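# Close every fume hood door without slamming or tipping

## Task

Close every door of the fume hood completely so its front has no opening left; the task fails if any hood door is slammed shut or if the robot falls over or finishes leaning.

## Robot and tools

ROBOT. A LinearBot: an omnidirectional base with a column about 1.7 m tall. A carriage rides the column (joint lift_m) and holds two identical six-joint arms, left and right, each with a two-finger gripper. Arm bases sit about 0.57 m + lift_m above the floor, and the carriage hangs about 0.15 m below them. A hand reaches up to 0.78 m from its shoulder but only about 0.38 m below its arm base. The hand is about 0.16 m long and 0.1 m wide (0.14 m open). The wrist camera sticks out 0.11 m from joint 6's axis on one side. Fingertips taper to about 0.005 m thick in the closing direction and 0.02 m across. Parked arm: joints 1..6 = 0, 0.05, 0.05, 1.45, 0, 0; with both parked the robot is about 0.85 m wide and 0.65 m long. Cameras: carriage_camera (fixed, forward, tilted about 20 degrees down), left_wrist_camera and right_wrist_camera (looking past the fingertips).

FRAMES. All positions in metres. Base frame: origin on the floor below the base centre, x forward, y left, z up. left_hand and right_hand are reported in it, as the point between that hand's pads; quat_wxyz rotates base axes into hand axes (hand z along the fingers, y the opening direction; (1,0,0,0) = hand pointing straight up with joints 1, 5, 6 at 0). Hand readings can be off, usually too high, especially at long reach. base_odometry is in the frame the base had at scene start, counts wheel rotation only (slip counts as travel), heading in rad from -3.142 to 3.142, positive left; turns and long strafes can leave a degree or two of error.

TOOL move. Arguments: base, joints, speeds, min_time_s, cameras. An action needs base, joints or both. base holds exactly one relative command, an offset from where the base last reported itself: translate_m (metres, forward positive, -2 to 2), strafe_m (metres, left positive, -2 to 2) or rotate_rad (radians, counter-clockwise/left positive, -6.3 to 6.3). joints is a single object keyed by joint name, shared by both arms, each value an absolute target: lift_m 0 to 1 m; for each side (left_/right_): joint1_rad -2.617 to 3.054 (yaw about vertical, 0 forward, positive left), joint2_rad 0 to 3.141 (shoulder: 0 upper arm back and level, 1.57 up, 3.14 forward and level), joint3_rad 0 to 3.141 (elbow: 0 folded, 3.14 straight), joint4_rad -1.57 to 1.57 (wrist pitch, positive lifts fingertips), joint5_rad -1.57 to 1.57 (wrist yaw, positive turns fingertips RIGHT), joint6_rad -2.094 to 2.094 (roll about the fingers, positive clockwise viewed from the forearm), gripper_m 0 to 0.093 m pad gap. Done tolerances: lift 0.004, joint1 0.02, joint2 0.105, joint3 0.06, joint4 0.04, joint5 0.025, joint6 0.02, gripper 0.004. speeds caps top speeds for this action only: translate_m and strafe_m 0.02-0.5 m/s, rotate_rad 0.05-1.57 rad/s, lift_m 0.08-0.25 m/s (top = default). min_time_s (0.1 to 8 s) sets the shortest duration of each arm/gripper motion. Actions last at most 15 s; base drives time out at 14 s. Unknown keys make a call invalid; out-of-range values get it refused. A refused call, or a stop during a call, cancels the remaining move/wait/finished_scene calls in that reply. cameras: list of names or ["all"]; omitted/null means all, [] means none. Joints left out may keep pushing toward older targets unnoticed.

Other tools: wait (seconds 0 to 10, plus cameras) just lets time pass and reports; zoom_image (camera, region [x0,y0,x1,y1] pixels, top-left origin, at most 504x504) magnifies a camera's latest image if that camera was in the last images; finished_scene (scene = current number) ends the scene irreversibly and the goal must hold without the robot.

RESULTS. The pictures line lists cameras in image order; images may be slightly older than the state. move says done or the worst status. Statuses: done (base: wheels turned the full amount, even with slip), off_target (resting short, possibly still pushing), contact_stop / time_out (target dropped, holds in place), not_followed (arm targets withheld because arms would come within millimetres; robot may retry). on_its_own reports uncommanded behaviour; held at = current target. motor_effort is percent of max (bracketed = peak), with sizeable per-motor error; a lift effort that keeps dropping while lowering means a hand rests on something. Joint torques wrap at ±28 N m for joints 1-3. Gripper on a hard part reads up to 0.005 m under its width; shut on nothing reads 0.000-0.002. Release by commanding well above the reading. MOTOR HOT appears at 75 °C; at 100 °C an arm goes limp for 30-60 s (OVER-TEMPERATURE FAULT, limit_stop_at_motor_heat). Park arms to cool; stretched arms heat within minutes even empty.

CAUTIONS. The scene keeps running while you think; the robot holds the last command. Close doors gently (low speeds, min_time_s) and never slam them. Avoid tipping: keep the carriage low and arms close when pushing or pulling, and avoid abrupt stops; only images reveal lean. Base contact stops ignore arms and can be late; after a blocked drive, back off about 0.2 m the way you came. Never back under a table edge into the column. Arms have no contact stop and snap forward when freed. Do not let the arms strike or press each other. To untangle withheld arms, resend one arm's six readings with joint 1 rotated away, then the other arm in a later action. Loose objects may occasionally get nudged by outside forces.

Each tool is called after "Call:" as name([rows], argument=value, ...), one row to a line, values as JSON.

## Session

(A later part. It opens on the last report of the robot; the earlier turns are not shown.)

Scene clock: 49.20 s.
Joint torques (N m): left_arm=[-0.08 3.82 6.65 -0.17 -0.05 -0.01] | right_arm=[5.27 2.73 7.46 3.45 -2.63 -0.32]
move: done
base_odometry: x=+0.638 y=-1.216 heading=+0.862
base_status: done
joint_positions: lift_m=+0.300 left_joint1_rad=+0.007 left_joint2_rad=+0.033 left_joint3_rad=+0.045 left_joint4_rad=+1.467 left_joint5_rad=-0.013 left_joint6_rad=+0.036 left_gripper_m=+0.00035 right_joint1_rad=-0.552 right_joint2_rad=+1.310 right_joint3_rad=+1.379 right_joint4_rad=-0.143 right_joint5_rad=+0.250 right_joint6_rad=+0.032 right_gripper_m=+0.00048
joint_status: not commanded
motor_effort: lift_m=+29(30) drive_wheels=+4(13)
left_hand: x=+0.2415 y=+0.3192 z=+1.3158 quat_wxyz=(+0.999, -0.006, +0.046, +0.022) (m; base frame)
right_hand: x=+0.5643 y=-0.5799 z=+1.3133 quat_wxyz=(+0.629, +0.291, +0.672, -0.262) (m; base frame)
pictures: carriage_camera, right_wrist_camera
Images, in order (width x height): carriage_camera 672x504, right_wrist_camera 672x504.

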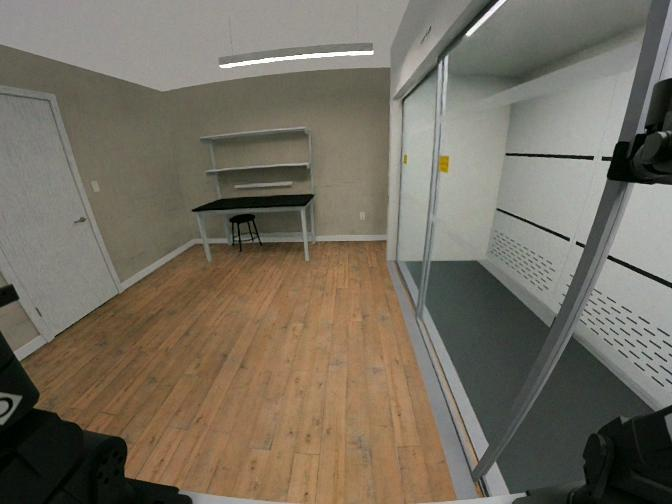

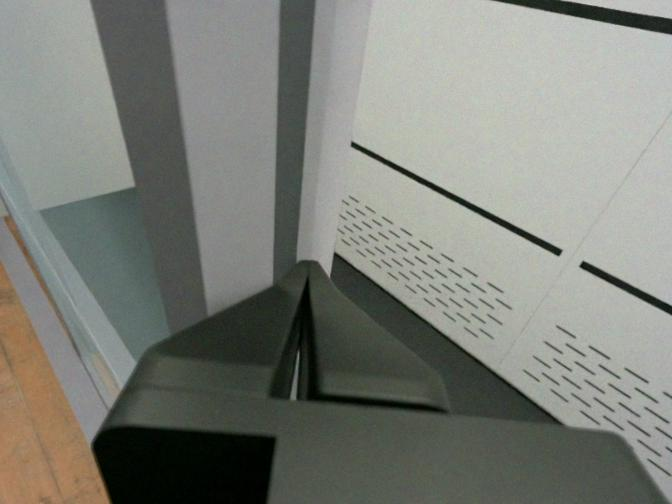

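Call:
move(base={"translate_m": -0.08}, speeds={"translate_m": 0.08}, cameras=["right_wrist_camera"])

Call:
move(base={"strafe_m": 0.45}, cameras=[])

Call:
move(base={"rotate_rad": -1.57}, joints={"right_joint1_rad": 0, "right_joint2_rad": 0.05, "right_joint3_rad": 0.05, "right_joint4_rad": 1.45, "right_joint5_rad": 0, "right_joint6_rad": 0}, min_time_s=2, cameras=["carriage_camera"])

Scene clock: 51.30 s.
Joint torques (N m): left_arm=[0.02 3.85 6.53 -0.21 -0.02 0.03] | right_arm=[0.43 -6.31 7.9 2.08 -0.2 -0.13]
move: done
base_odometry: x=+0.586 y=-1.276 heading=+0.862
base_status: done
joint_positions: lift_m=+0.300 left_joint1_rad=+0.007 left_joint2_rad=+0.033 left_joint3_rad=+0.045 left_joint4_rad=+1.467 left_joint5_rad=-0.013 left_joint6_rad=+0.036 left_gripper_m=+0.00035 right_joint1_rad=-0.506 right_joint2_rad=+1.391 right_joint3_rad=+1.379 right_joint4_rad=-0.006 right_joint5_rad=+0.013 right_joint6_rad=+0.011 right_gripper_m=+0.00048
joint_status: not commanded
motor_effort: lift_m=+29(30) drive_wheels=-3(8)
left_hand: x=+0.2416 y=+0.3192 z=+1.3158 quat_wxyz=(+0.999, -0.006, +0.046, +0.022) (m; base frame)
right_hand: x=+0.6238 y=-0.5439 z=+1.3117 quat_wxyz=(+0.678, +0.187, +0.689, -0.176) (m; base frame)
pictures: right_wrist_camera
Images, in order (width x height): right_wrist_camera 672x504.

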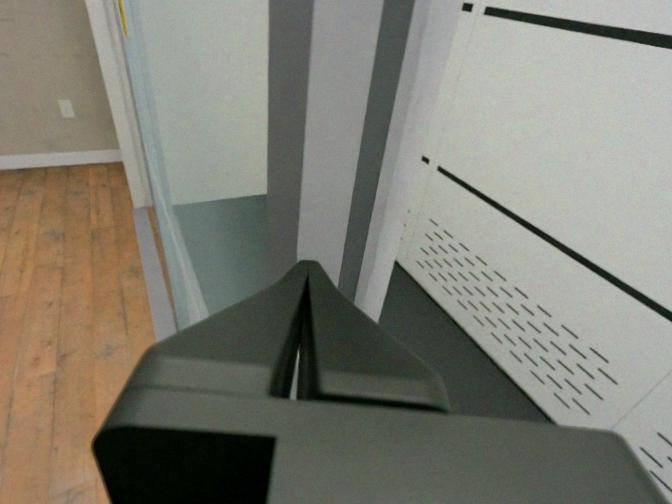

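Scene clock: 54.27 s.
Joint torques (N m): left_arm=[0.06 3.86 6.82 -0.14 -0.1 -0.01] | right_arm=[0.08 -6.39 7.57 2.03 -0.14 -0.1]
move: done
base_odometry: x=+0.245 y=-0.983 heading=+0.862
base_status: done
joint_positions: lift_m=+0.300 left_joint1_rad=+0.007 left_joint2_rad=+0.033 left_joint3_rad=+0.045 left_joint4_rad=+1.467 left_joint5_rad=-0.013 left_joint6_rad=+0.036 left_gripper_m=+0.00035 right_joint1_rad=-0.503 right_joint2_rad=+1.392 right_joint3_rad=+1.379 right_joint4_rad=-0.006 right_joint5_rad=+0.010 right_joint6_rad=+0.010 right_gripper_m=+0.00048
joint_status: not commanded
motor_effort: lift_m=+29(30) drive_wheels=-2(9)
left_hand: x=+0.2416 y=+0.3192 z=+1.3158 quat_wxyz=(+0.999, -0.006, +0.046, +0.022) (m; base frame)
right_hand: x=+0.6249 y=-0.5423 z=+1.3116 quat_wxyz=(+0.679, +0.185, +0.689, -0.174) (m; base frame)
pictures: none
No camera images: "cameras" was empty.

Scene clock: 57.37 s.
Joint torques (N m): left_arm=[-0.31 3.84 6.76 -0.2 -0.05 0.06] | right_arm=[0.44 3.59 3.34 0.01 -0.14 -0.09]
move: done
base_odometry: x=+0.245 y=-0.983 heading=-0.708
base_status: done
joint_positions: lift_m=+0.300 left_joint1_rad=+0.007 left_joint2_rad=+0.033 left_joint3_rad=+0.045 left_joint4_rad=+1.467 left_joint5_rad=-0.013 left_joint6_rad=+0.036 left_gripper_m=+0.00035 right_joint1_rad=-0.007 right_joint2_rad=+0.058 right_joint3_rad=+0.060 right_joint4_rad=+1.441 right_joint5_rad=+0.007 right_joint6_rad=+0.010 right_gripper_m=+0.00048
joint_status: all done
motor_effort: lift_m=+30(30) drive_wheels=+2(11)
left_hand: x=+0.2416 y=+0.3192 z=+1.3158 quat_wxyz=(+0.999, -0.006, +0.046, +0.022) (m; base frame)
right_hand: x=+0.2511 y=-0.3183 z=+1.3192 quat_wxyz=(+0.998, +0.004, +0.063, +0.002) (m; base frame)
pictures: carriage_camera
Images, in order (width x height): carriage_camera 672x504.

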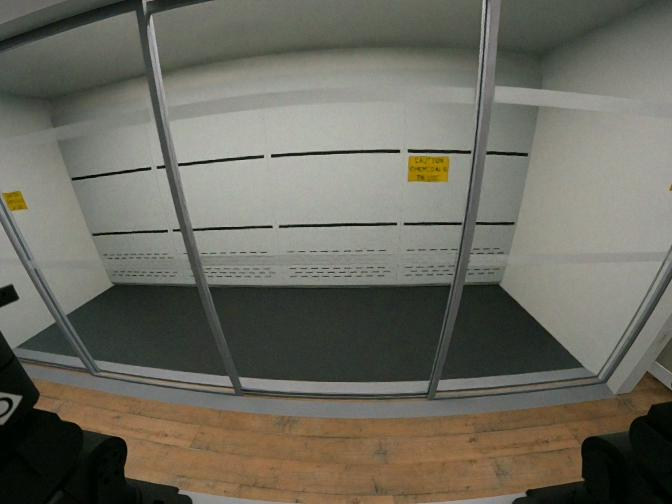

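Call:
zoom_image(camera="carriage_camera", region=[130, 0, 230, 100])

Call:
zoom_image(camera="carriage_camera", region=[430, 0, 530, 100])

Call:
zoom_image(camera="carriage_camera", region=[190, 310, 290, 410])

Call:
move(base={"strafe_m": 0.6}, cameras=["carriage_camera"])

Call:
zoom_image(camera="carriage_camera", region=[280, 0, 440, 160])

Call:
zoom_image(camera="carriage_camera", region=[280, 300, 440, 420])

Scaled by 5.040 from the camera's 672x504 image, which has a finer 960x720 frame.

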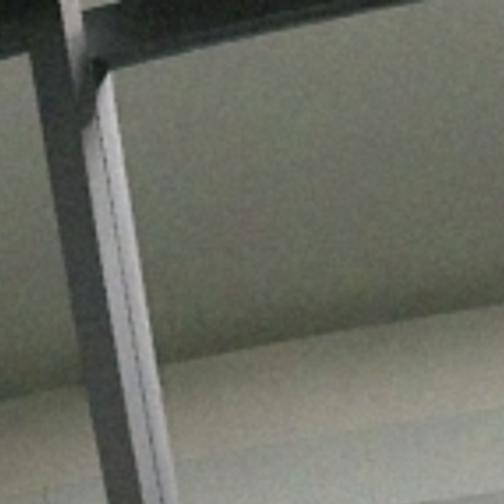

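Scaled by 5.040 from the camera's 672x504 image, which has a finer 960x720 frame.

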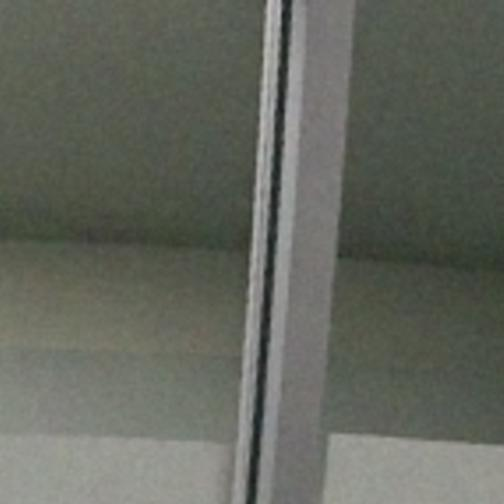

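Scaled by 5.040 from the camera's 672x504 image, which has a finer 960x720 frame.

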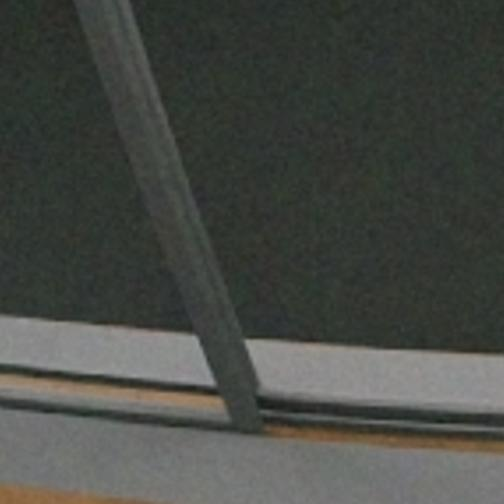

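Scene clock: 61.10 s.
Joint torques (N m): left_arm=[0.09 3.62 6.56 -0.17 -0.04 0.04] | right_arm=[0.5 3.29 3.45 0.01 -0.13 -0.12]
move: done
base_odometry: x=+0.635 y=-0.528 heading=-0.709
base_status: done
joint_positions: lift_m=+0.300 left_joint1_rad=+0.007 left_joint2_rad=+0.033 left_joint3_rad=+0.045 left_joint4_rad=+1.467 left_joint5_rad=-0.013 left_joint6_rad=+0.036 left_gripper_m=+0.00035 right_joint1_rad=-0.007 right_joint2_rad=+0.058 right_joint3_rad=+0.060 right_joint4_rad=+1.441 right_joint5_rad=+0.007 right_joint6_rad=+0.010 right_gripper_m=+0.00048
joint_status: not commanded
motor_effort: lift_m=+30(30) drive_wheels=-3(13)
left_hand: x=+0.2416 y=+0.3192 z=+1.3158 quat_wxyz=(+0.999, -0.006, +0.046, +0.022) (m; base frame)
right_hand: x=+0.2511 y=-0.3182 z=+1.3192 quat_wxyz=(+0.998, +0.004, +0.063, +0.002) (m; base frame)
pictures: carriage_camera
Images, in order (width x height): carriage_camera 672x504.

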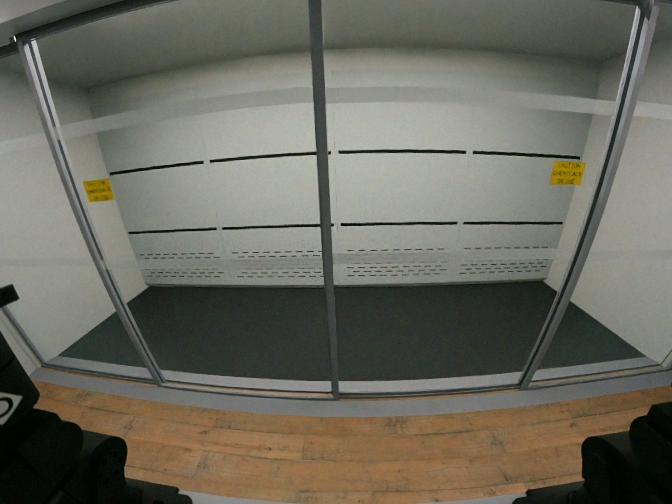

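Scaled by 3.150 from the camera's 672x504 image, which has a finer 960x720 frame.

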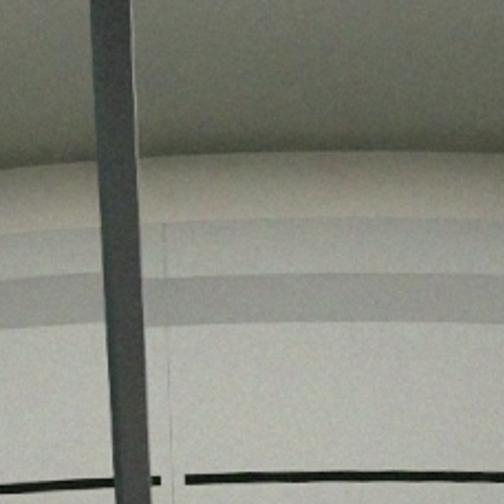

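Scaled by 3.150 from the camera's 672x504 image, which has a finer 960x720 frame.

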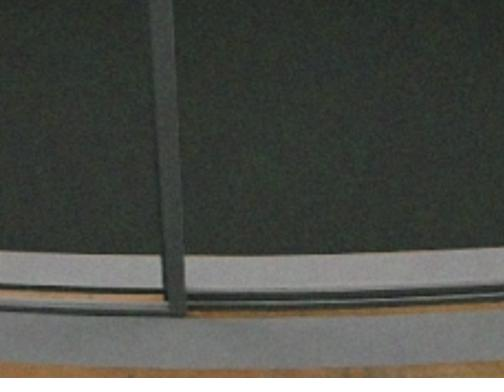

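Call:
zoom_image(camera="carriage_camera", region=[0, 20, 100, 120])

Call:
move(base={"strafe_m": 0.75}, cameras=["carriage_camera"])

Call:
zoom_image(camera="carriage_camera", region=[80, 200, 180, 400])

Call:
zoom_image(camera="carriage_camera", region=[200, 0, 300, 120])

Call:
zoom_image(camera="carriage_camera", region=[220, 300, 320, 410])

Call:
zoom_image(camera="carriage_camera", region=[440, 0, 560, 120])

Scaled by 5.040 from the camera's 672x504 image, which has a finer 960x720 frame.

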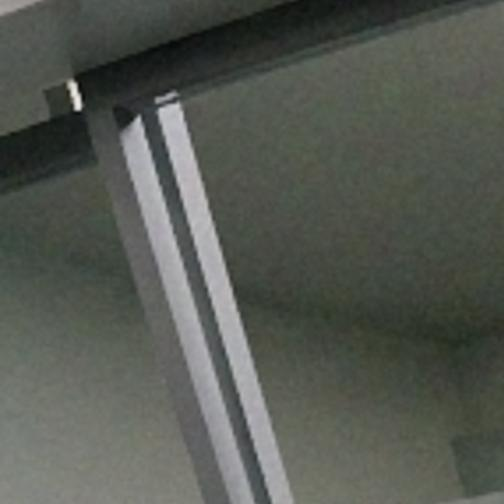

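Scene clock: 65.20 s.
Joint torques (N m): left_arm=[-0.27 3.74 6.61 -0.21 -0.04 0.03] | right_arm=[0.5 3.33 3.59 0.03 -0.16 -0.13]
move: done
base_odometry: x=+1.124 y=+0.041 heading=-0.709
base_status: done
joint_positions: lift_m=+0.300 left_joint1_rad=+0.006 left_joint2_rad=+0.033 left_joint3_rad=+0.045 left_joint4_rad=+1.467 left_joint5_rad=-0.013 left_joint6_rad=+0.036 left_gripper_m=+0.00035 right_joint1_rad=-0.006 right_joint2_rad=+0.058 right_joint3_rad=+0.060 right_joint4_rad=+1.442 right_joint5_rad=+0.006 right_joint6_rad=+0.010 right_gripper_m=+0.00048
joint_status: not commanded
motor_effort: lift_m=+29(30) drive_wheels=-3(13)
left_hand: x=+0.2416 y=+0.3192 z=+1.3158 quat_wxyz=(+0.999, -0.006, +0.046, +0.021) (m; base frame)
right_hand: x=+0.2509 y=-0.3182 z=+1.3193 quat_wxyz=(+0.998, +0.004, +0.063, +0.002) (m; base frame)
pictures: carriage_camera
Images, in order (width x height): carriage_camera 672x504.

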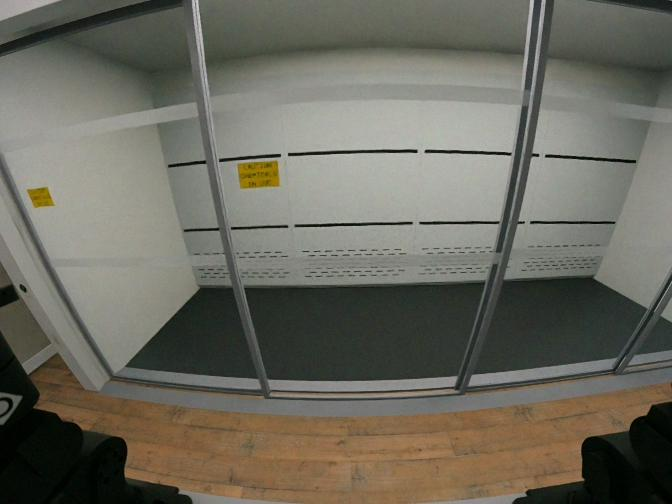

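Scaled by 2.520 from the camera's 672x504 image, which has a finer 960x720 frame.

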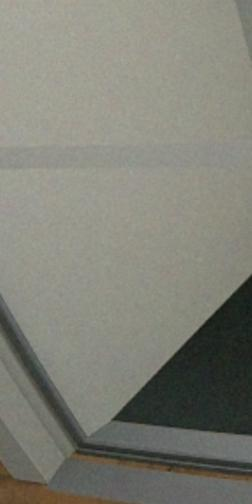

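Scaled by 4.200 from the camera's 672x504 image, which has a finer 960x720 frame.

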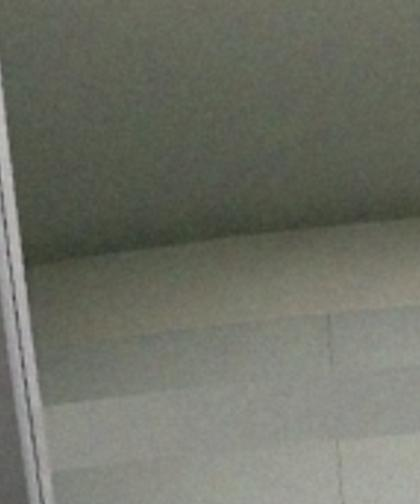

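Scaled by 4.582 from the camera's 672x504 image, which has a finer 960x720 frame.

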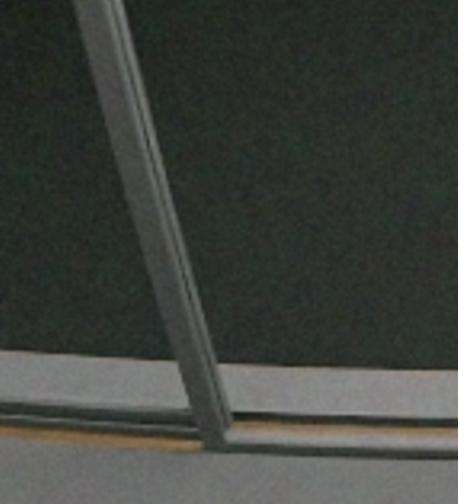

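Scaled by 4.200 from the camera's 672x504 image, which has a finer 960x720 frame.

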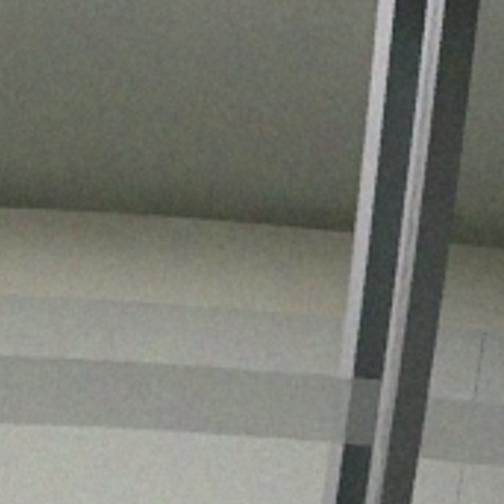

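Call:
move(base={"strafe_m": 0.6}, cameras=["carriage_camera"])

Call:
zoom_image(camera="carriage_camera", region=[100, 20, 260, 220])

Call:
zoom_image(camera="carriage_camera", region=[140, 240, 300, 420])

Scene clock: 69.03 s.
Joint torques (N m): left_arm=[0.05 3.97 6.91 -0.19 -0.04 -0.02] | right_arm=[0.44 3.44 3.4 0.01 -0.12 -0.08]
move: done
base_odometry: x=+1.515 y=+0.496 heading=-0.710
base_status: done
joint_positions: lift_m=+0.300 left_joint1_rad=+0.006 left_joint2_rad=+0.033 left_joint3_rad=+0.045 left_joint4_rad=+1.467 left_joint5_rad=-0.013 left_joint6_rad=+0.036 left_gripper_m=+0.00035 right_joint1_rad=-0.006 right_joint2_rad=+0.058 right_joint3_rad=+0.060 right_joint4_rad=+1.442 right_joint5_rad=+0.006 right_joint6_rad=+0.010 right_gripper_m=+0.00048
joint_status: not commanded
motor_effort: lift_m=+30(30) drive_wheels=-3(14)
left_hand: x=+0.2416 y=+0.3193 z=+1.3158 quat_wxyz=(+0.999, -0.006, +0.046, +0.021) (m; base frame)
right_hand: x=+0.2508 y=-0.3181 z=+1.3193 quat_wxyz=(+0.998, +0.004, +0.063, +0.002) (m; base frame)
pictures: carriage_camera
Images, in order (width x height): carriage_camera 672x504.

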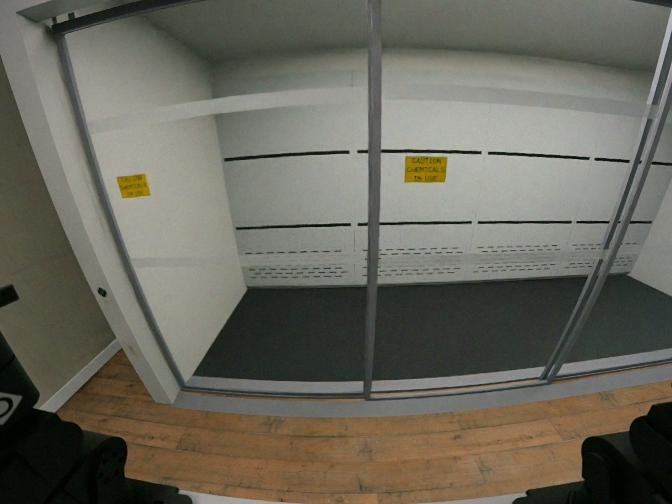

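Scaled by 2.520 from the camera's 672x504 image, which has a finer 960x720 frame.

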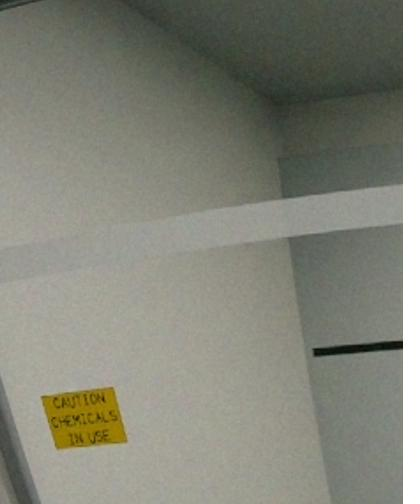

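Scaled by 2.800 from the camera's 672x504 image, which has a finer 960x720 frame.

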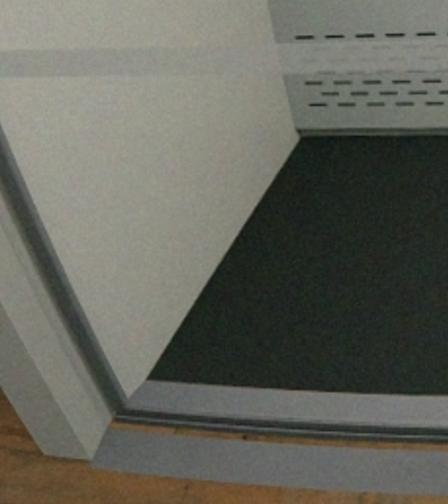

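Call:
move(base={"strafe_m": 0.5}, cameras=["carriage_camera"])

Call:
zoom_image(camera="carriage_camera", region=[220, 300, 320, 410])

Call:
zoom_image(camera="carriage_camera", region=[160, 10, 260, 130])

Call:
zoom_image(camera="carriage_camera", region=[200, 140, 300, 300])

Scene clock: 72.60 s.
Joint torques (N m): left_arm=[0.02 3.81 6.63 -0.18 -0.04 0.02] | right_arm=[0.49 3.38 3.52 -0.05 -0.08 -0.14]
move: done
base_odometry: x=+1.841 y=+0.875 heading=-0.710
base_status: done
joint_positions: lift_m=+0.300 left_joint1_rad=+0.006 left_joint2_rad=+0.033 left_joint3_rad=+0.045 left_joint4_rad=+1.467 left_joint5_rad=-0.013 left_joint6_rad=+0.036 left_gripper_m=+0.00035 right_joint1_rad=-0.006 right_joint2_rad=+0.058 right_joint3_rad=+0.060 right_joint4_rad=+1.443 right_joint5_rad=+0.006 right_joint6_rad=+0.010 right_gripper_m=+0.00048
joint_status: not commanded
motor_effort: lift_m=+30(30) drive_wheels=-3(12)
left_hand: x=+0.2416 y=+0.3193 z=+1.3158 quat_wxyz=(+0.999, -0.006, +0.046, +0.021) (m; base frame)
right_hand: x=+0.2507 y=-0.3180 z=+1.3193 quat_wxyz=(+0.998, +0.003, +0.063, +0.002) (m; base frame)
pictures: carriage_camera
Images, in order (width x height): carriage_camera 672x504.

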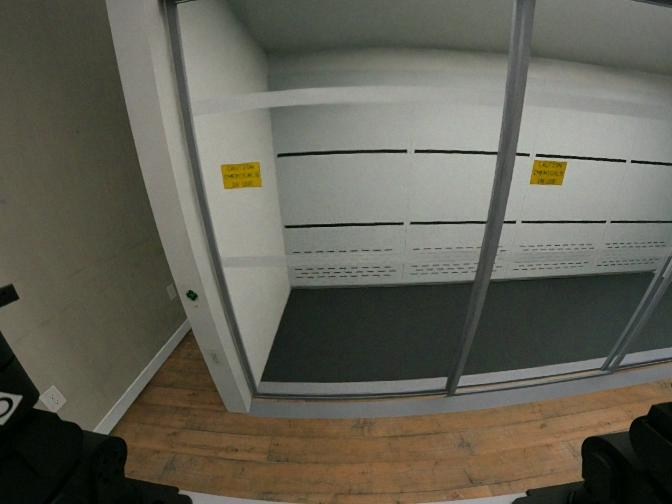

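Scaled by 4.582 from the camera's 672x504 image, which has a finer 960x720 frame.

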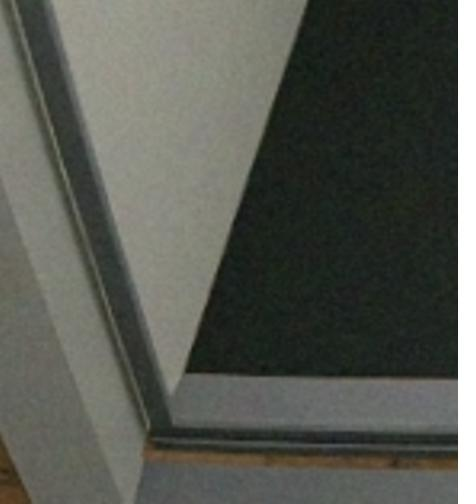

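Scaled by 4.200 from the camera's 672x504 image, which has a finer 960x720 frame.

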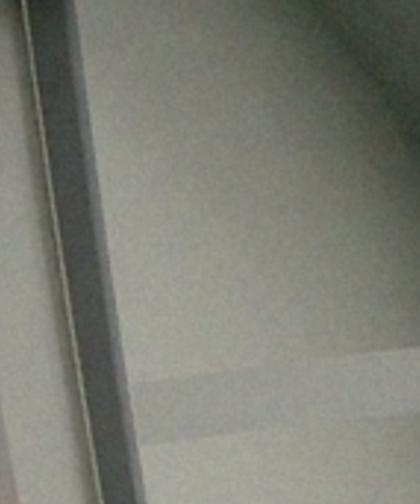

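Scaled by 3.150 from the camera's 672x504 image, which has a finer 960x720 frame.

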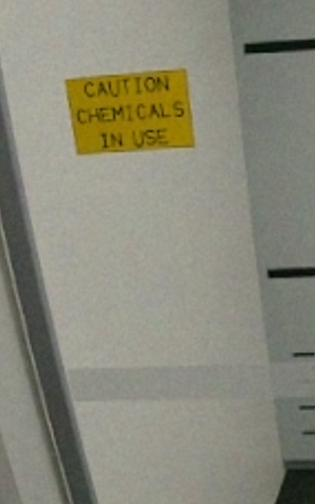

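Call:
move(base={"strafe_m": 0.4}, speeds={"strafe_m": 0.25}, cameras=["carriage_camera"])

Call:
zoom_image(camera="carriage_camera", region=[290, 310, 370, 410])

Call:
zoom_image(camera="carriage_camera", region=[270, 100, 350, 200])

Scene clock: 75.70 s.
Joint torques (N m): left_arm=[0.38 3.64 7.01 -0.2 0.01 0.02] | right_arm=[0.28 3.89 3.92 -0.05 -0.05 -0.07]
move: contact_stop
base_odometry: x=+2.085 y=+1.158 heading=-0.713
base_status: strafe_m contact_stop (by the wheels' count: +0.373 of +0.400)
joint_positions: lift_m=+0.300 left_joint1_rad=+0.005 left_joint2_rad=+0.033 left_joint3_rad=+0.044 left_joint4_rad=+1.469 left_joint5_rad=-0.016 left_joint6_rad=+0.036 left_gripper_m=+0.00034 right_joint1_rad=-0.005 right_joint2_rad=+0.052 right_joint3_rad=+0.052 right_joint4_rad=+1.448 right_joint5_rad=-0.001 right_joint6_rad=+0.008 right_gripper_m=+0.00048
joint_status: not commanded
motor_effort: lift_m=+29(30) drive_wheels=+12(69)
left_hand: x=+0.2416 y=+0.3197 z=+1.3157 quat_wxyz=(+0.999, -0.007, +0.046, +0.021) (m; base frame)
right_hand: x=+0.2500 y=-0.3169 z=+1.3173 quat_wxyz=(+0.998, +0.000, +0.061, +0.002) (m; base frame)
pictures: carriage_camera
Images, in order (width x height): carriage_camera 672x504.

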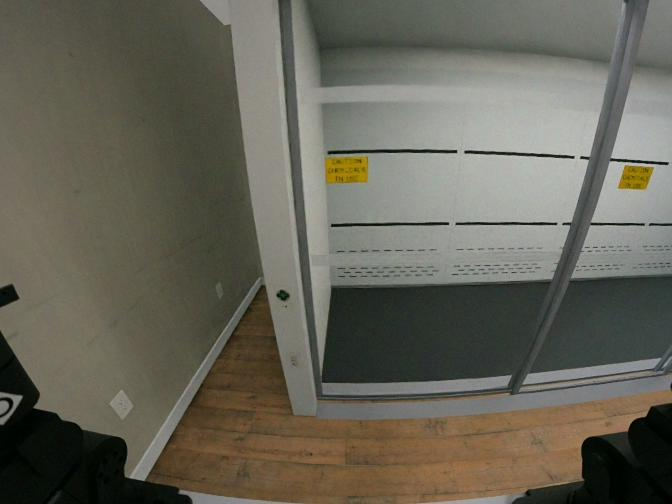

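Scaled by 5.040 from the camera's 672x504 image, which has a finer 960x720 frame.

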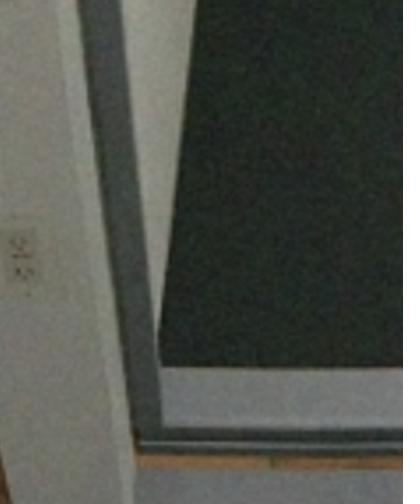

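Scaled by 5.040 from the camera's 672x504 image, which has a finer 960x720 frame.

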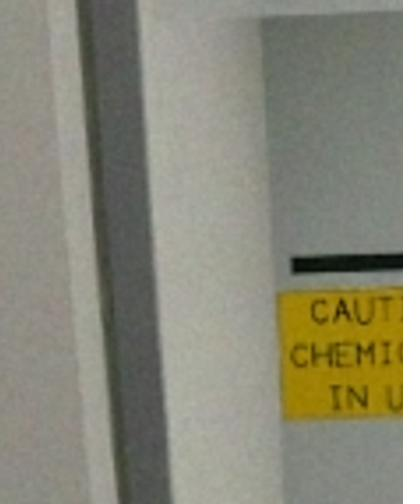

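Call:
move(base={"strafe_m": -0.51}, cameras=[])

Call:
move(base={"translate_m": 0.37}, cameras=["carriage_camera"])

Call:
zoom_image(camera="carriage_camera", region=[0, 150, 200, 400])

Call:
move(base={"rotate_rad": 1.57}, cameras=[])

Call:
move(joints={"right_joint1_rad": -0.5, "right_joint2_rad": 1.4, "right_joint3_rad": 1.4, "right_joint4_rad": 0, "right_joint5_rad": 0, "right_joint6_rad": 0}, min_time_s=3, cameras=["carriage_camera", "right_wrist_camera"])

Scene clock: 82.07 s.
Joint torques (N m): left_arm=[0.36 3.71 6.8 -0.21 -0.01 0.01] | right_arm=[0.27 3.95 4.07 -0.03 0.02 -0.09]
move: done
base_odometry: x=+1.752 y=+0.772 heading=-0.713
base_status: done
joint_positions: lift_m=+0.300 left_joint1_rad=+0.006 left_joint2_rad=+0.033 left_joint3_rad=+0.044 left_joint4_rad=+1.469 left_joint5_rad=-0.016 left_joint6_rad=+0.036 left_gripper_m=+0.00034 right_joint1_rad=-0.005 right_joint2_rad=+0.052 right_joint3_rad=+0.052 right_joint4_rad=+1.448 right_joint5_rad=-0.001 right_joint6_rad=+0.008 right_gripper_m=+0.00048
joint_status: not commanded
motor_effort: lift_m=+30(30) drive_wheels=-4(13)
left_hand: x=+0.2417 y=+0.3197 z=+1.3157 quat_wxyz=(+0.999, -0.007, +0.046, +0.021) (m; base frame)
right_hand: x=+0.2499 y=-0.3168 z=+1.3173 quat_wxyz=(+0.998, +0.000, +0.061, +0.002) (m; base frame)
pictures: none
No camera images: "cameras" was empty.

Scene clock: 84.90 s.
Joint torques (N m): left_arm=[-0.01 3.88 6.98 -0.2 -0.01 0.01] | right_arm=[0.39 3.93 4.15 -0.12 -0.03 -0.09]
move: done
base_odometry: x=+2.032 y=+0.530 heading=-0.713
base_status: done
joint_positions: lift_m=+0.300 left_joint1_rad=+0.006 left_joint2_rad=+0.033 left_joint3_rad=+0.044 left_joint4_rad=+1.469 left_joint5_rad=-0.016 left_joint6_rad=+0.036 left_gripper_m=+0.00034 right_joint1_rad=-0.005 right_joint2_rad=+0.052 right_joint3_rad=+0.052 right_joint4_rad=+1.448 right_joint5_rad=-0.001 right_joint6_rad=+0.008 right_gripper_m=+0.00048
joint_status: not commanded
motor_effort: lift_m=+30(30) drive_wheels=-3(9)
left_hand: x=+0.2416 y=+0.3197 z=+1.3157 quat_wxyz=(+0.999, -0.007, +0.046, +0.021) (m; base frame)
right_hand: x=+0.2500 y=-0.3168 z=+1.3173 quat_wxyz=(+0.998, +0.000, +0.061, +0.002) (m; base frame)
pictures: carriage_camera
Images, in order (width x height): carriage_camera 672x504.

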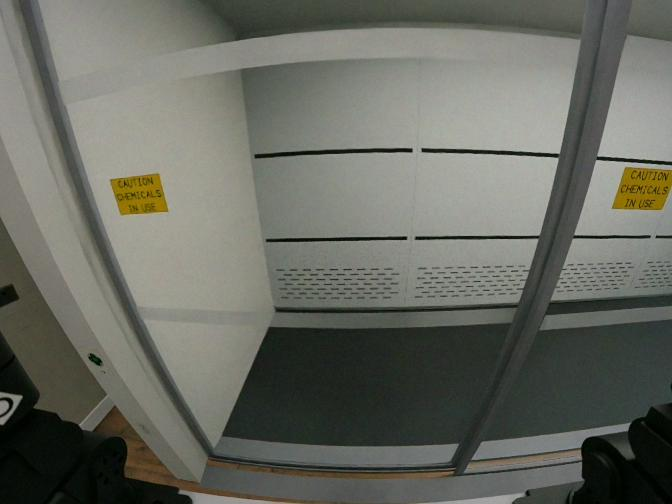

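Scaled by 2.016 from the camera's 672x504 image, which has a finer 960x720 frame.

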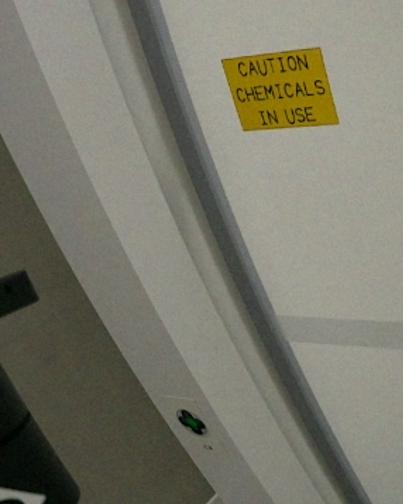

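Scene clock: 88.00 s.
Joint torques (N m): left_arm=[0.09 3.85 6.95 -0.26 0.04 0.06] | right_arm=[0.43 4.05 4.3 -0.14 -0.03 -0.08]
move: done
base_odometry: x=+2.032 y=+0.530 heading=+0.857
base_status: done
joint_positions: lift_m=+0.300 left_joint1_rad=+0.006 left_joint2_rad=+0.033 left_joint3_rad=+0.044 left_joint4_rad=+1.469 left_joint5_rad=-0.016 left_joint6_rad=+0.036 left_gripper_m=+0.00035 right_joint1_rad=-0.005 right_joint2_rad=+0.052 right_joint3_rad=+0.052 right_joint4_rad=+1.448 right_joint5_rad=-0.001 right_joint6_rad=+0.008 right_gripper_m=+0.00048
joint_status: not commanded
motor_effort: lift_m=+29(30) drive_wheels=+2(13)
left_hand: x=+0.2416 y=+0.3197 z=+1.3157 quat_wxyz=(+0.999, -0.007, +0.046, +0.021) (m; base frame)
right_hand: x=+0.2500 y=-0.3168 z=+1.3173 quat_wxyz=(+0.998, +0.000, +0.061, +0.002) (m; base frame)
pictures: none
No camera images: "cameras" was empty.

Scene clock: 91.30 s.
Joint torques (N m): left_arm=[0.03 3.88 6.69 -0.17 0.03 0.04] | right_arm=[-0.8 -6.3 7.98 1.84 -0.07 -0.12]
move: done
base_odometry: x=+2.032 y=+0.530 heading=+0.857
base_status: not commanded
joint_positions: lift_m=+0.300 left_joint1_rad=+0.006 left_joint2_rad=+0.033 left_joint3_rad=+0.044 left_joint4_rad=+1.469 left_joint5_rad=-0.016 left_joint6_rad=+0.036 left_gripper_m=+0.00035 right_joint1_rad=-0.493 right_joint2_rad=+1.390 right_joint3_rad=+1.375 right_joint4_rad=+0.019 right_joint5_rad=-0.001 right_joint6_rad=+0.008 right_gripper_m=+0.00048
joint_status: all done
motor_effort: lift_m=+30(30) drive_wheels=+2(2)
left_hand: x=+0.2416 y=+0.3197 z=+1.3157 quat_wxyz=(+0.999, -0.007, +0.046, +0.021) (m; base frame)
right_hand: x=+0.6277 y=-0.5364 z=+1.3165 quat_wxyz=(+0.688, +0.175, +0.684, -0.170) (m; base frame)
pictures: carriage_camera, right_wrist_camera
Images, in order (width x height): carriage_camera 672x504, right_wrist_camera 672x504.

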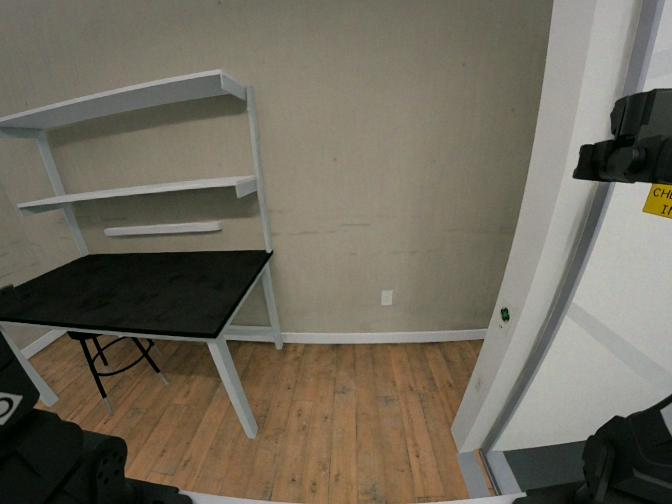

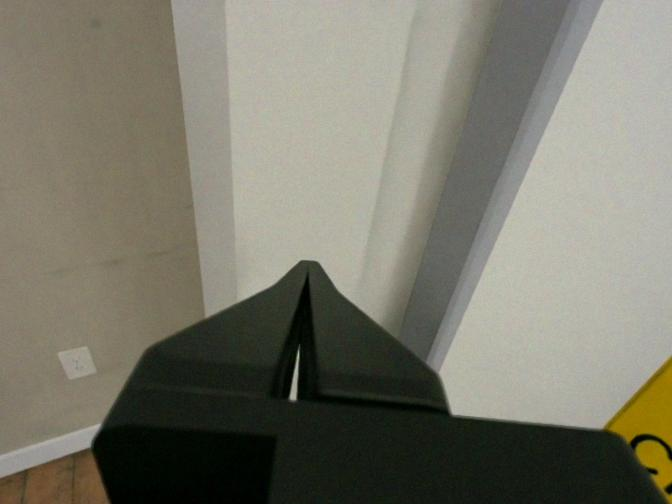

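Call:
zoom_image(camera="right_wrist_camera", region=[340, 0, 600, 260])

Call:
move(base={"strafe_m": -0.08}, speeds={"strafe_m": 0.08}, cameras=["right_wrist_camera"])

Scaled by 1.938 from the camera's 672x504 image, which has a finer 960x720 frame.

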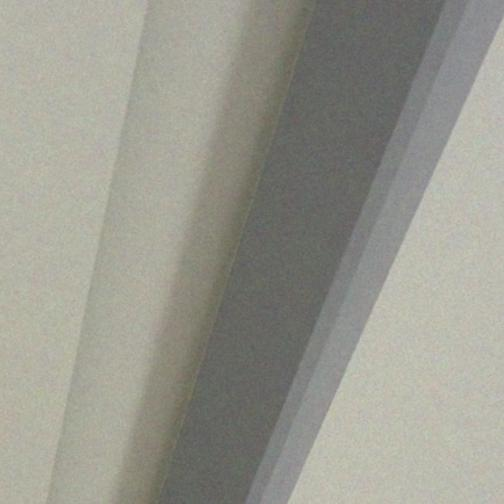

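Scene clock: 93.37 s.
Joint torques (N m): left_arm=[-0.02 3.96 6.86 -0.23 0.02 0.01] | right_arm=[-0.43 -6.42 7.86 1.84 -0.06 -0.08]
move: done
base_odometry: x=+2.092 y=+0.477 heading=+0.857
base_status: done
joint_positions: lift_m=+0.300 left_joint1_rad=+0.006 left_joint2_rad=+0.033 left_joint3_rad=+0.044 left_joint4_rad=+1.469 left_joint5_rad=-0.016 left_joint6_rad=+0.036 left_gripper_m=+0.00035 right_joint1_rad=-0.496 right_joint2_rad=+1.391 right_joint3_rad=+1.375 right_joint4_rad=+0.015 right_joint5_rad=-0.001 right_joint6_rad=+0.008 right_gripper_m=+0.00048
joint_status: not commanded
motor_effort: lift_m=+30(30) drive_wheels=+3(8)
left_hand: x=+0.2416 y=+0.3197 z=+1.3157 quat_wxyz=(+0.999, -0.007, +0.046, +0.021) (m; base frame)
right_hand: x=+0.6273 y=-0.5377 z=+1.3152 quat_wxyz=(+0.686, +0.176, +0.685, -0.170) (m; base frame)
pictures: right_wrist_camera
Images, in order (width x height): right_wrist_camera 672x504.

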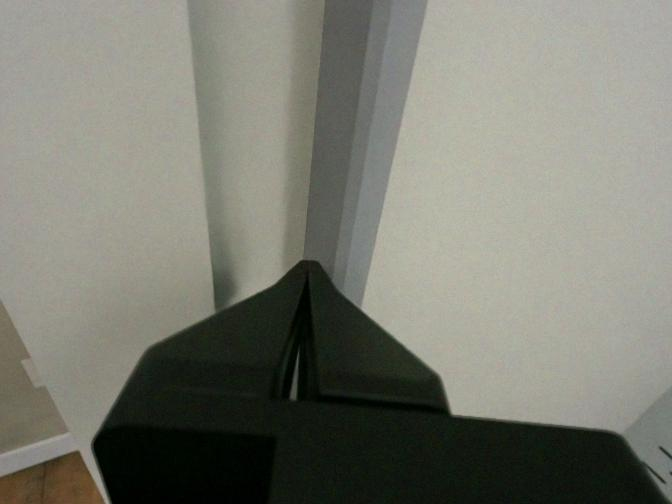

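Call:
move(base={"strafe_m": -0.06}, speeds={"strafe_m": 0.05}, cameras=["right_wrist_camera"])

Scene clock: 95.87 s.
Joint torques (N m): left_arm=[-0.23 3.9 6.72 -0.15 0.01 0.03] | right_arm=[-6.78 -3.18 7.6 2.11 1.58 0.26]
move: done
base_odometry: x=+2.137 y=+0.438 heading=+0.859
base_status: done
joint_positions: lift_m=+0.300 left_joint1_rad=+0.007 left_joint2_rad=+0.033 left_joint3_rad=+0.044 left_joint4_rad=+1.469 left_joint5_rad=-0.016 left_joint6_rad=+0.036 left_gripper_m=+0.00035 right_joint1_rad=-0.432 right_joint2_rad=+1.361 right_joint3_rad=+1.377 right_joint4_rad=-0.015 right_joint5_rad=-0.161 right_joint6_rad=-0.025 right_gripper_m=+0.00054
joint_status: not commanded
motor_effort: lift_m=+29(30) drive_wheels=+6(12)
left_hand: x=+0.2416 y=+0.3197 z=+1.3157 quat_wxyz=(+0.999, -0.007, +0.046, +0.022) (m; base frame)
right_hand: x=+0.6414 y=-0.4813 z=+1.3215 quat_wxyz=(+0.700, +0.087, +0.702, -0.104) (m; base frame)
pictures: right_wrist_camera
Images, in order (width x height): right_wrist_camera 672x504.

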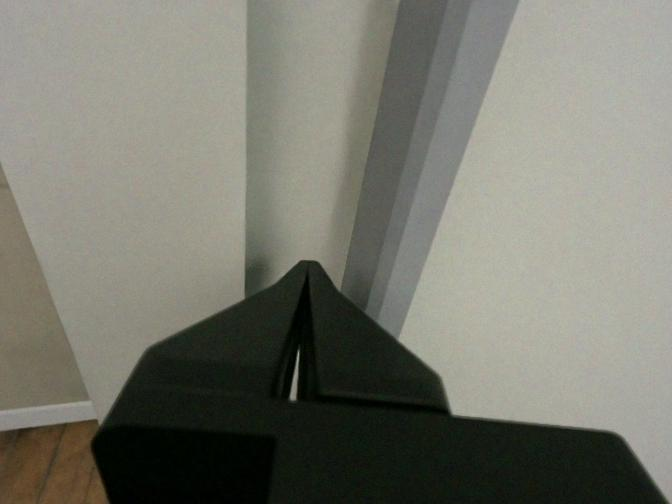

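Call:
move(base={"strafe_m": 0.07}, speeds={"strafe_m": 0.08}, cameras=[])

Call:
move(base={"translate_m": -0.12}, cameras=[])

Call:
move(base={"strafe_m": -0.05}, speeds={"strafe_m": 0.05}, cameras=["right_wrist_camera"])

Scene clock: 97.87 s.
Joint torques (N m): left_arm=[-0.08 3.78 6.58 -0.16 -0.05 0] | right_arm=[-0.69 -6.13 7.1 1.96 0.11 0.12]
move: done
base_odometry: x=+2.085 y=+0.484 heading=+0.858
base_status: done
joint_positions: lift_m=+0.300 left_joint1_rad=+0.007 left_joint2_rad=+0.033 left_joint3_rad=+0.044 left_joint4_rad=+1.469 left_joint5_rad=-0.016 left_joint6_rad=+0.036 left_gripper_m=+0.00035 right_joint1_rad=-0.495 right_joint2_rad=+1.390 right_joint3_rad=+1.384 right_joint4_rad=+0.004 right_joint5_rad=-0.013 right_joint6_rad=-0.011 right_gripper_m=+0.00054
joint_status: not commanded
motor_effort: lift_m=+30(30) drive_wheels=-4(8)
left_hand: x=+0.2416 y=+0.3197 z=+1.3157 quat_wxyz=(+0.999, -0.007, +0.046, +0.022) (m; base frame)
right_hand: x=+0.6278 y=-0.5352 z=+1.3172 quat_wxyz=(+0.685, +0.165, +0.688, -0.173) (m; base frame)
pictures: none
No camera images: "cameras" was empty.

Scene clock: 99.60 s.
Joint torques (N m): left_arm=[0.05 3.74 6.57 -0.16 0.01 0.04] | right_arm=[-0.55 -6.53 7.27 1.94 0.07 0.11]
move: done
base_odometry: x=+2.006 y=+0.393 heading=+0.858
base_status: done
joint_positions: lift_m=+0.300 left_joint1_rad=+0.007 left_joint2_rad=+0.033 left_joint3_rad=+0.044 left_joint4_rad=+1.468 left_joint5_rad=-0.016 left_joint6_rad=+0.036 left_gripper_m=+0.00035 right_joint1_rad=-0.496 right_joint2_rad=+1.393 right_joint3_rad=+1.384 right_joint4_rad=+0.004 right_joint5_rad=-0.011 right_joint6_rad=-0.011 right_gripper_m=+0.00054
joint_status: not commanded
motor_effort: lift_m=+30(30) drive_wheels=-1(7)
left_hand: x=+0.2419 y=+0.3197 z=+1.3156 quat_wxyz=(+0.999, -0.007, +0.046, +0.022) (m; base frame)
right_hand: x=+0.6283 y=-0.5361 z=+1.3161 quat_wxyz=(+0.684, +0.166, +0.689, -0.173) (m; base frame)
pictures: none
No camera images: "cameras" was empty.

Scene clock: 101.07 s.
Joint torques (N m): left_arm=[-0.23 3.93 6.91 -0.18 0.04 0.05] | right_arm=[-4.53 -4.79 7.2 1.98 0.89 0.21]
move: done
base_odometry: x=+2.044 y=+0.360 heading=+0.858
base_status: done
joint_positions: lift_m=+0.300 left_joint1_rad=+0.007 left_joint2_rad=+0.033 left_joint3_rad=+0.044 left_joint4_rad=+1.468 left_joint5_rad=-0.016 left_joint6_rad=+0.036 left_gripper_m=+0.00035 right_joint1_rad=-0.454 right_joint2_rad=+1.378 right_joint3_rad=+1.384 right_joint4_rad=-0.001 right_joint5_rad=-0.095 right_joint6_rad=-0.017 right_gripper_m=+0.00055
joint_status: not commanded
motor_effort: lift_m=+29(30) drive_wheels=+0(8)
left_hand: x=+0.2419 y=+0.3197 z=+1.3156 quat_wxyz=(+0.999, -0.007, +0.046, +0.022) (m; base frame)
right_hand: x=+0.6385 y=-0.5039 z=+1.3209 quat_wxyz=(+0.696, +0.120, +0.695, -0.133) (m; base frame)
pictures: right_wrist_camera
Images, in order (width x height): right_wrist_camera 672x504.

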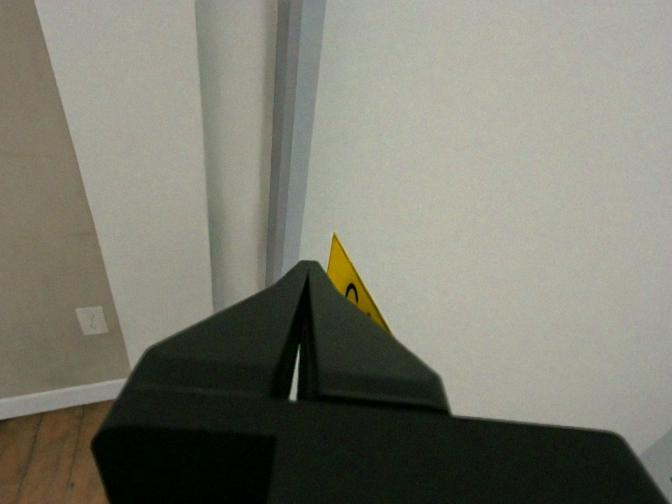

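Call:
move(base={"strafe_m": 0.025}, speeds={"strafe_m": 0.05}, cameras=[])

Call:
move(base={"translate_m": 0.1}, speeds={"translate_m": 0.04}, cameras=["right_wrist_camera"])

Scene clock: 102.30 s.
Joint torques (N m): left_arm=[-0.06 4.01 6.9 -0.2 -0.02 0.04] | right_arm=[-0.61 -6.17 7.16 1.98 0.07 0.08]
move: done
base_odometry: x=+2.025 y=+0.377 heading=+0.858
base_status: done
joint_positions: lift_m=+0.300 left_joint1_rad=+0.007 left_joint2_rad=+0.033 left_joint3_rad=+0.044 left_joint4_rad=+1.468 left_joint5_rad=-0.016 left_joint6_rad=+0.036 left_gripper_m=+0.00035 right_joint1_rad=-0.494 right_joint2_rad=+1.389 right_joint3_rad=+1.384 right_joint4_rad=+0.004 right_joint5_rad=-0.013 right_joint6_rad=-0.011 right_gripper_m=+0.00054
joint_status: not commanded
motor_effort: lift_m=+29(30) drive_wheels=+0(7)
left_hand: x=+0.2419 y=+0.3197 z=+1.3156 quat_wxyz=(+0.999, -0.007, +0.046, +0.022) (m; base frame)
right_hand: x=+0.6280 y=-0.5345 z=+1.3172 quat_wxyz=(+0.685, +0.165, +0.688, -0.172) (m; base frame)
pictures: none
No camera images: "cameras" was empty.

Scene clock: 105.33 s.
Joint torques (N m): left_arm=[0.05 3.67 6.75 -0.18 0 0.06] | right_arm=[-0.76 -6.53 7.2 2 0.05 0.11]
move: done
base_odometry: x=+2.091 y=+0.452 heading=+0.857
base_status: done
joint_positions: lift_m=+0.300 left_joint1_rad=+0.007 left_joint2_rad=+0.033 left_joint3_rad=+0.044 left_joint4_rad=+1.468 left_joint5_rad=-0.016 left_joint6_rad=+0.036 left_gripper_m=+0.00035 right_joint1_rad=-0.494 right_joint2_rad=+1.393 right_joint3_rad=+1.384 right_joint4_rad=+0.004 right_joint5_rad=-0.012 right_joint6_rad=-0.011 right_gripper_m=+0.00054
joint_status: not commanded
motor_effort: lift_m=+29(30) drive_wheels=+1(9)
left_hand: x=+0.2419 y=+0.3197 z=+1.3156 quat_wxyz=(+0.999, -0.007, +0.046, +0.022) (m; base frame)
right_hand: x=+0.6288 y=-0.5352 z=+1.3159 quat_wxyz=(+0.684, +0.165, +0.689, -0.172) (m; base frame)
pictures: right_wrist_camera
Images, in order (width x height): right_wrist_camera 672x504.

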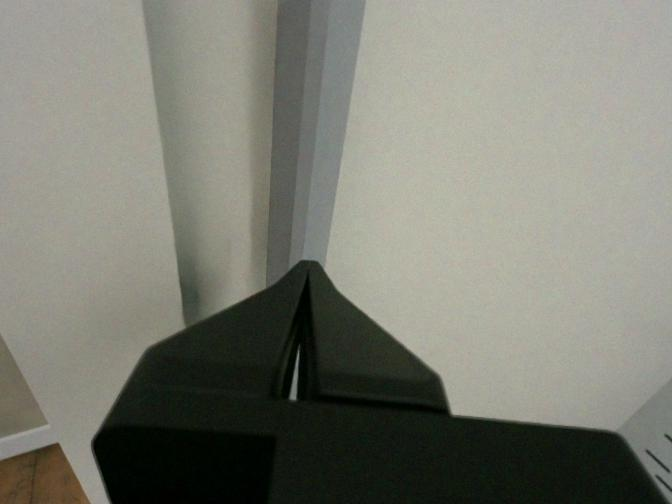

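Call:
move(base={"strafe_m": -0.015}, speeds={"strafe_m": 0.05}, cameras=[])

Call:
move(base={"translate_m": 0.09}, speeds={"translate_m": 0.04}, cameras=["right_wrist_camera"])

Scene clock: 106.23 s.
Joint torques (N m): left_arm=[-0.21 4.01 6.71 -0.15 -0.05 0.1] | right_arm=[-2.71 -6 7.21 1.94 0.48 0.17]
move: done
base_odometry: x=+2.102 y=+0.442 heading=+0.858
base_status: done
joint_positions: lift_m=+0.300 left_joint1_rad=+0.007 left_joint2_rad=+0.033 left_joint3_rad=+0.044 left_joint4_rad=+1.468 left_joint5_rad=-0.016 left_joint6_rad=+0.036 left_gripper_m=+0.00035 right_joint1_rad=-0.472 right_joint2_rad=+1.388 right_joint3_rad=+1.384 right_joint4_rad=+0.003 right_joint5_rad=-0.052 right_joint6_rad=-0.012 right_gripper_m=+0.00054
joint_status: not commanded
motor_effort: lift_m=+30(30) drive_wheels=+3(7)
left_hand: x=+0.2419 y=+0.3197 z=+1.3156 quat_wxyz=(+0.999, -0.007, +0.046, +0.022) (m; base frame)
right_hand: x=+0.6348 y=-0.5195 z=+1.3180 quat_wxyz=(+0.690, +0.144, +0.693, -0.152) (m; base frame)
pictures: none
No camera images: "cameras" was empty.

Scene clock: 109.00 s.
Joint torques (N m): left_arm=[-0.05 3.82 6.72 -0.18 -0.05 0.07] | right_arm=[-1.61 -0.66 7.25 2.83 -0.06 0.14]
move: done
base_odometry: x=+2.161 y=+0.510 heading=+0.857
base_status: done
joint_positions: lift_m=+0.300 left_joint1_rad=+0.007 left_joint2_rad=+0.033 left_joint3_rad=+0.044 left_joint4_rad=+1.468 left_joint5_rad=-0.016 left_joint6_rad=+0.036 left_gripper_m=+0.00035 right_joint1_rad=-0.485 right_joint2_rad=+1.341 right_joint3_rad=+1.384 right_joint4_rad=-0.079 right_joint5_rad=+0.003 right_joint6_rad=-0.013 right_gripper_m=+0.00054
joint_status: not commanded
motor_effort: lift_m=+29(30) drive_wheels=+2(7)
left_hand: x=+0.2419 y=+0.3197 z=+1.3156 quat_wxyz=(+0.999, -0.007, +0.046, +0.022) (m; base frame)
right_hand: x=+0.6145 y=-0.5260 z=+1.3181 quat_wxyz=(+0.673, +0.169, +0.700, -0.172) (m; base frame)
pictures: right_wrist_camera
Images, in order (width x height): right_wrist_camera 672x504.

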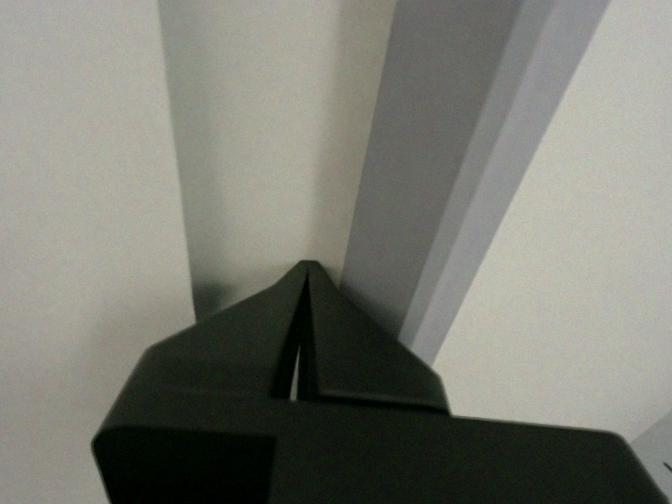

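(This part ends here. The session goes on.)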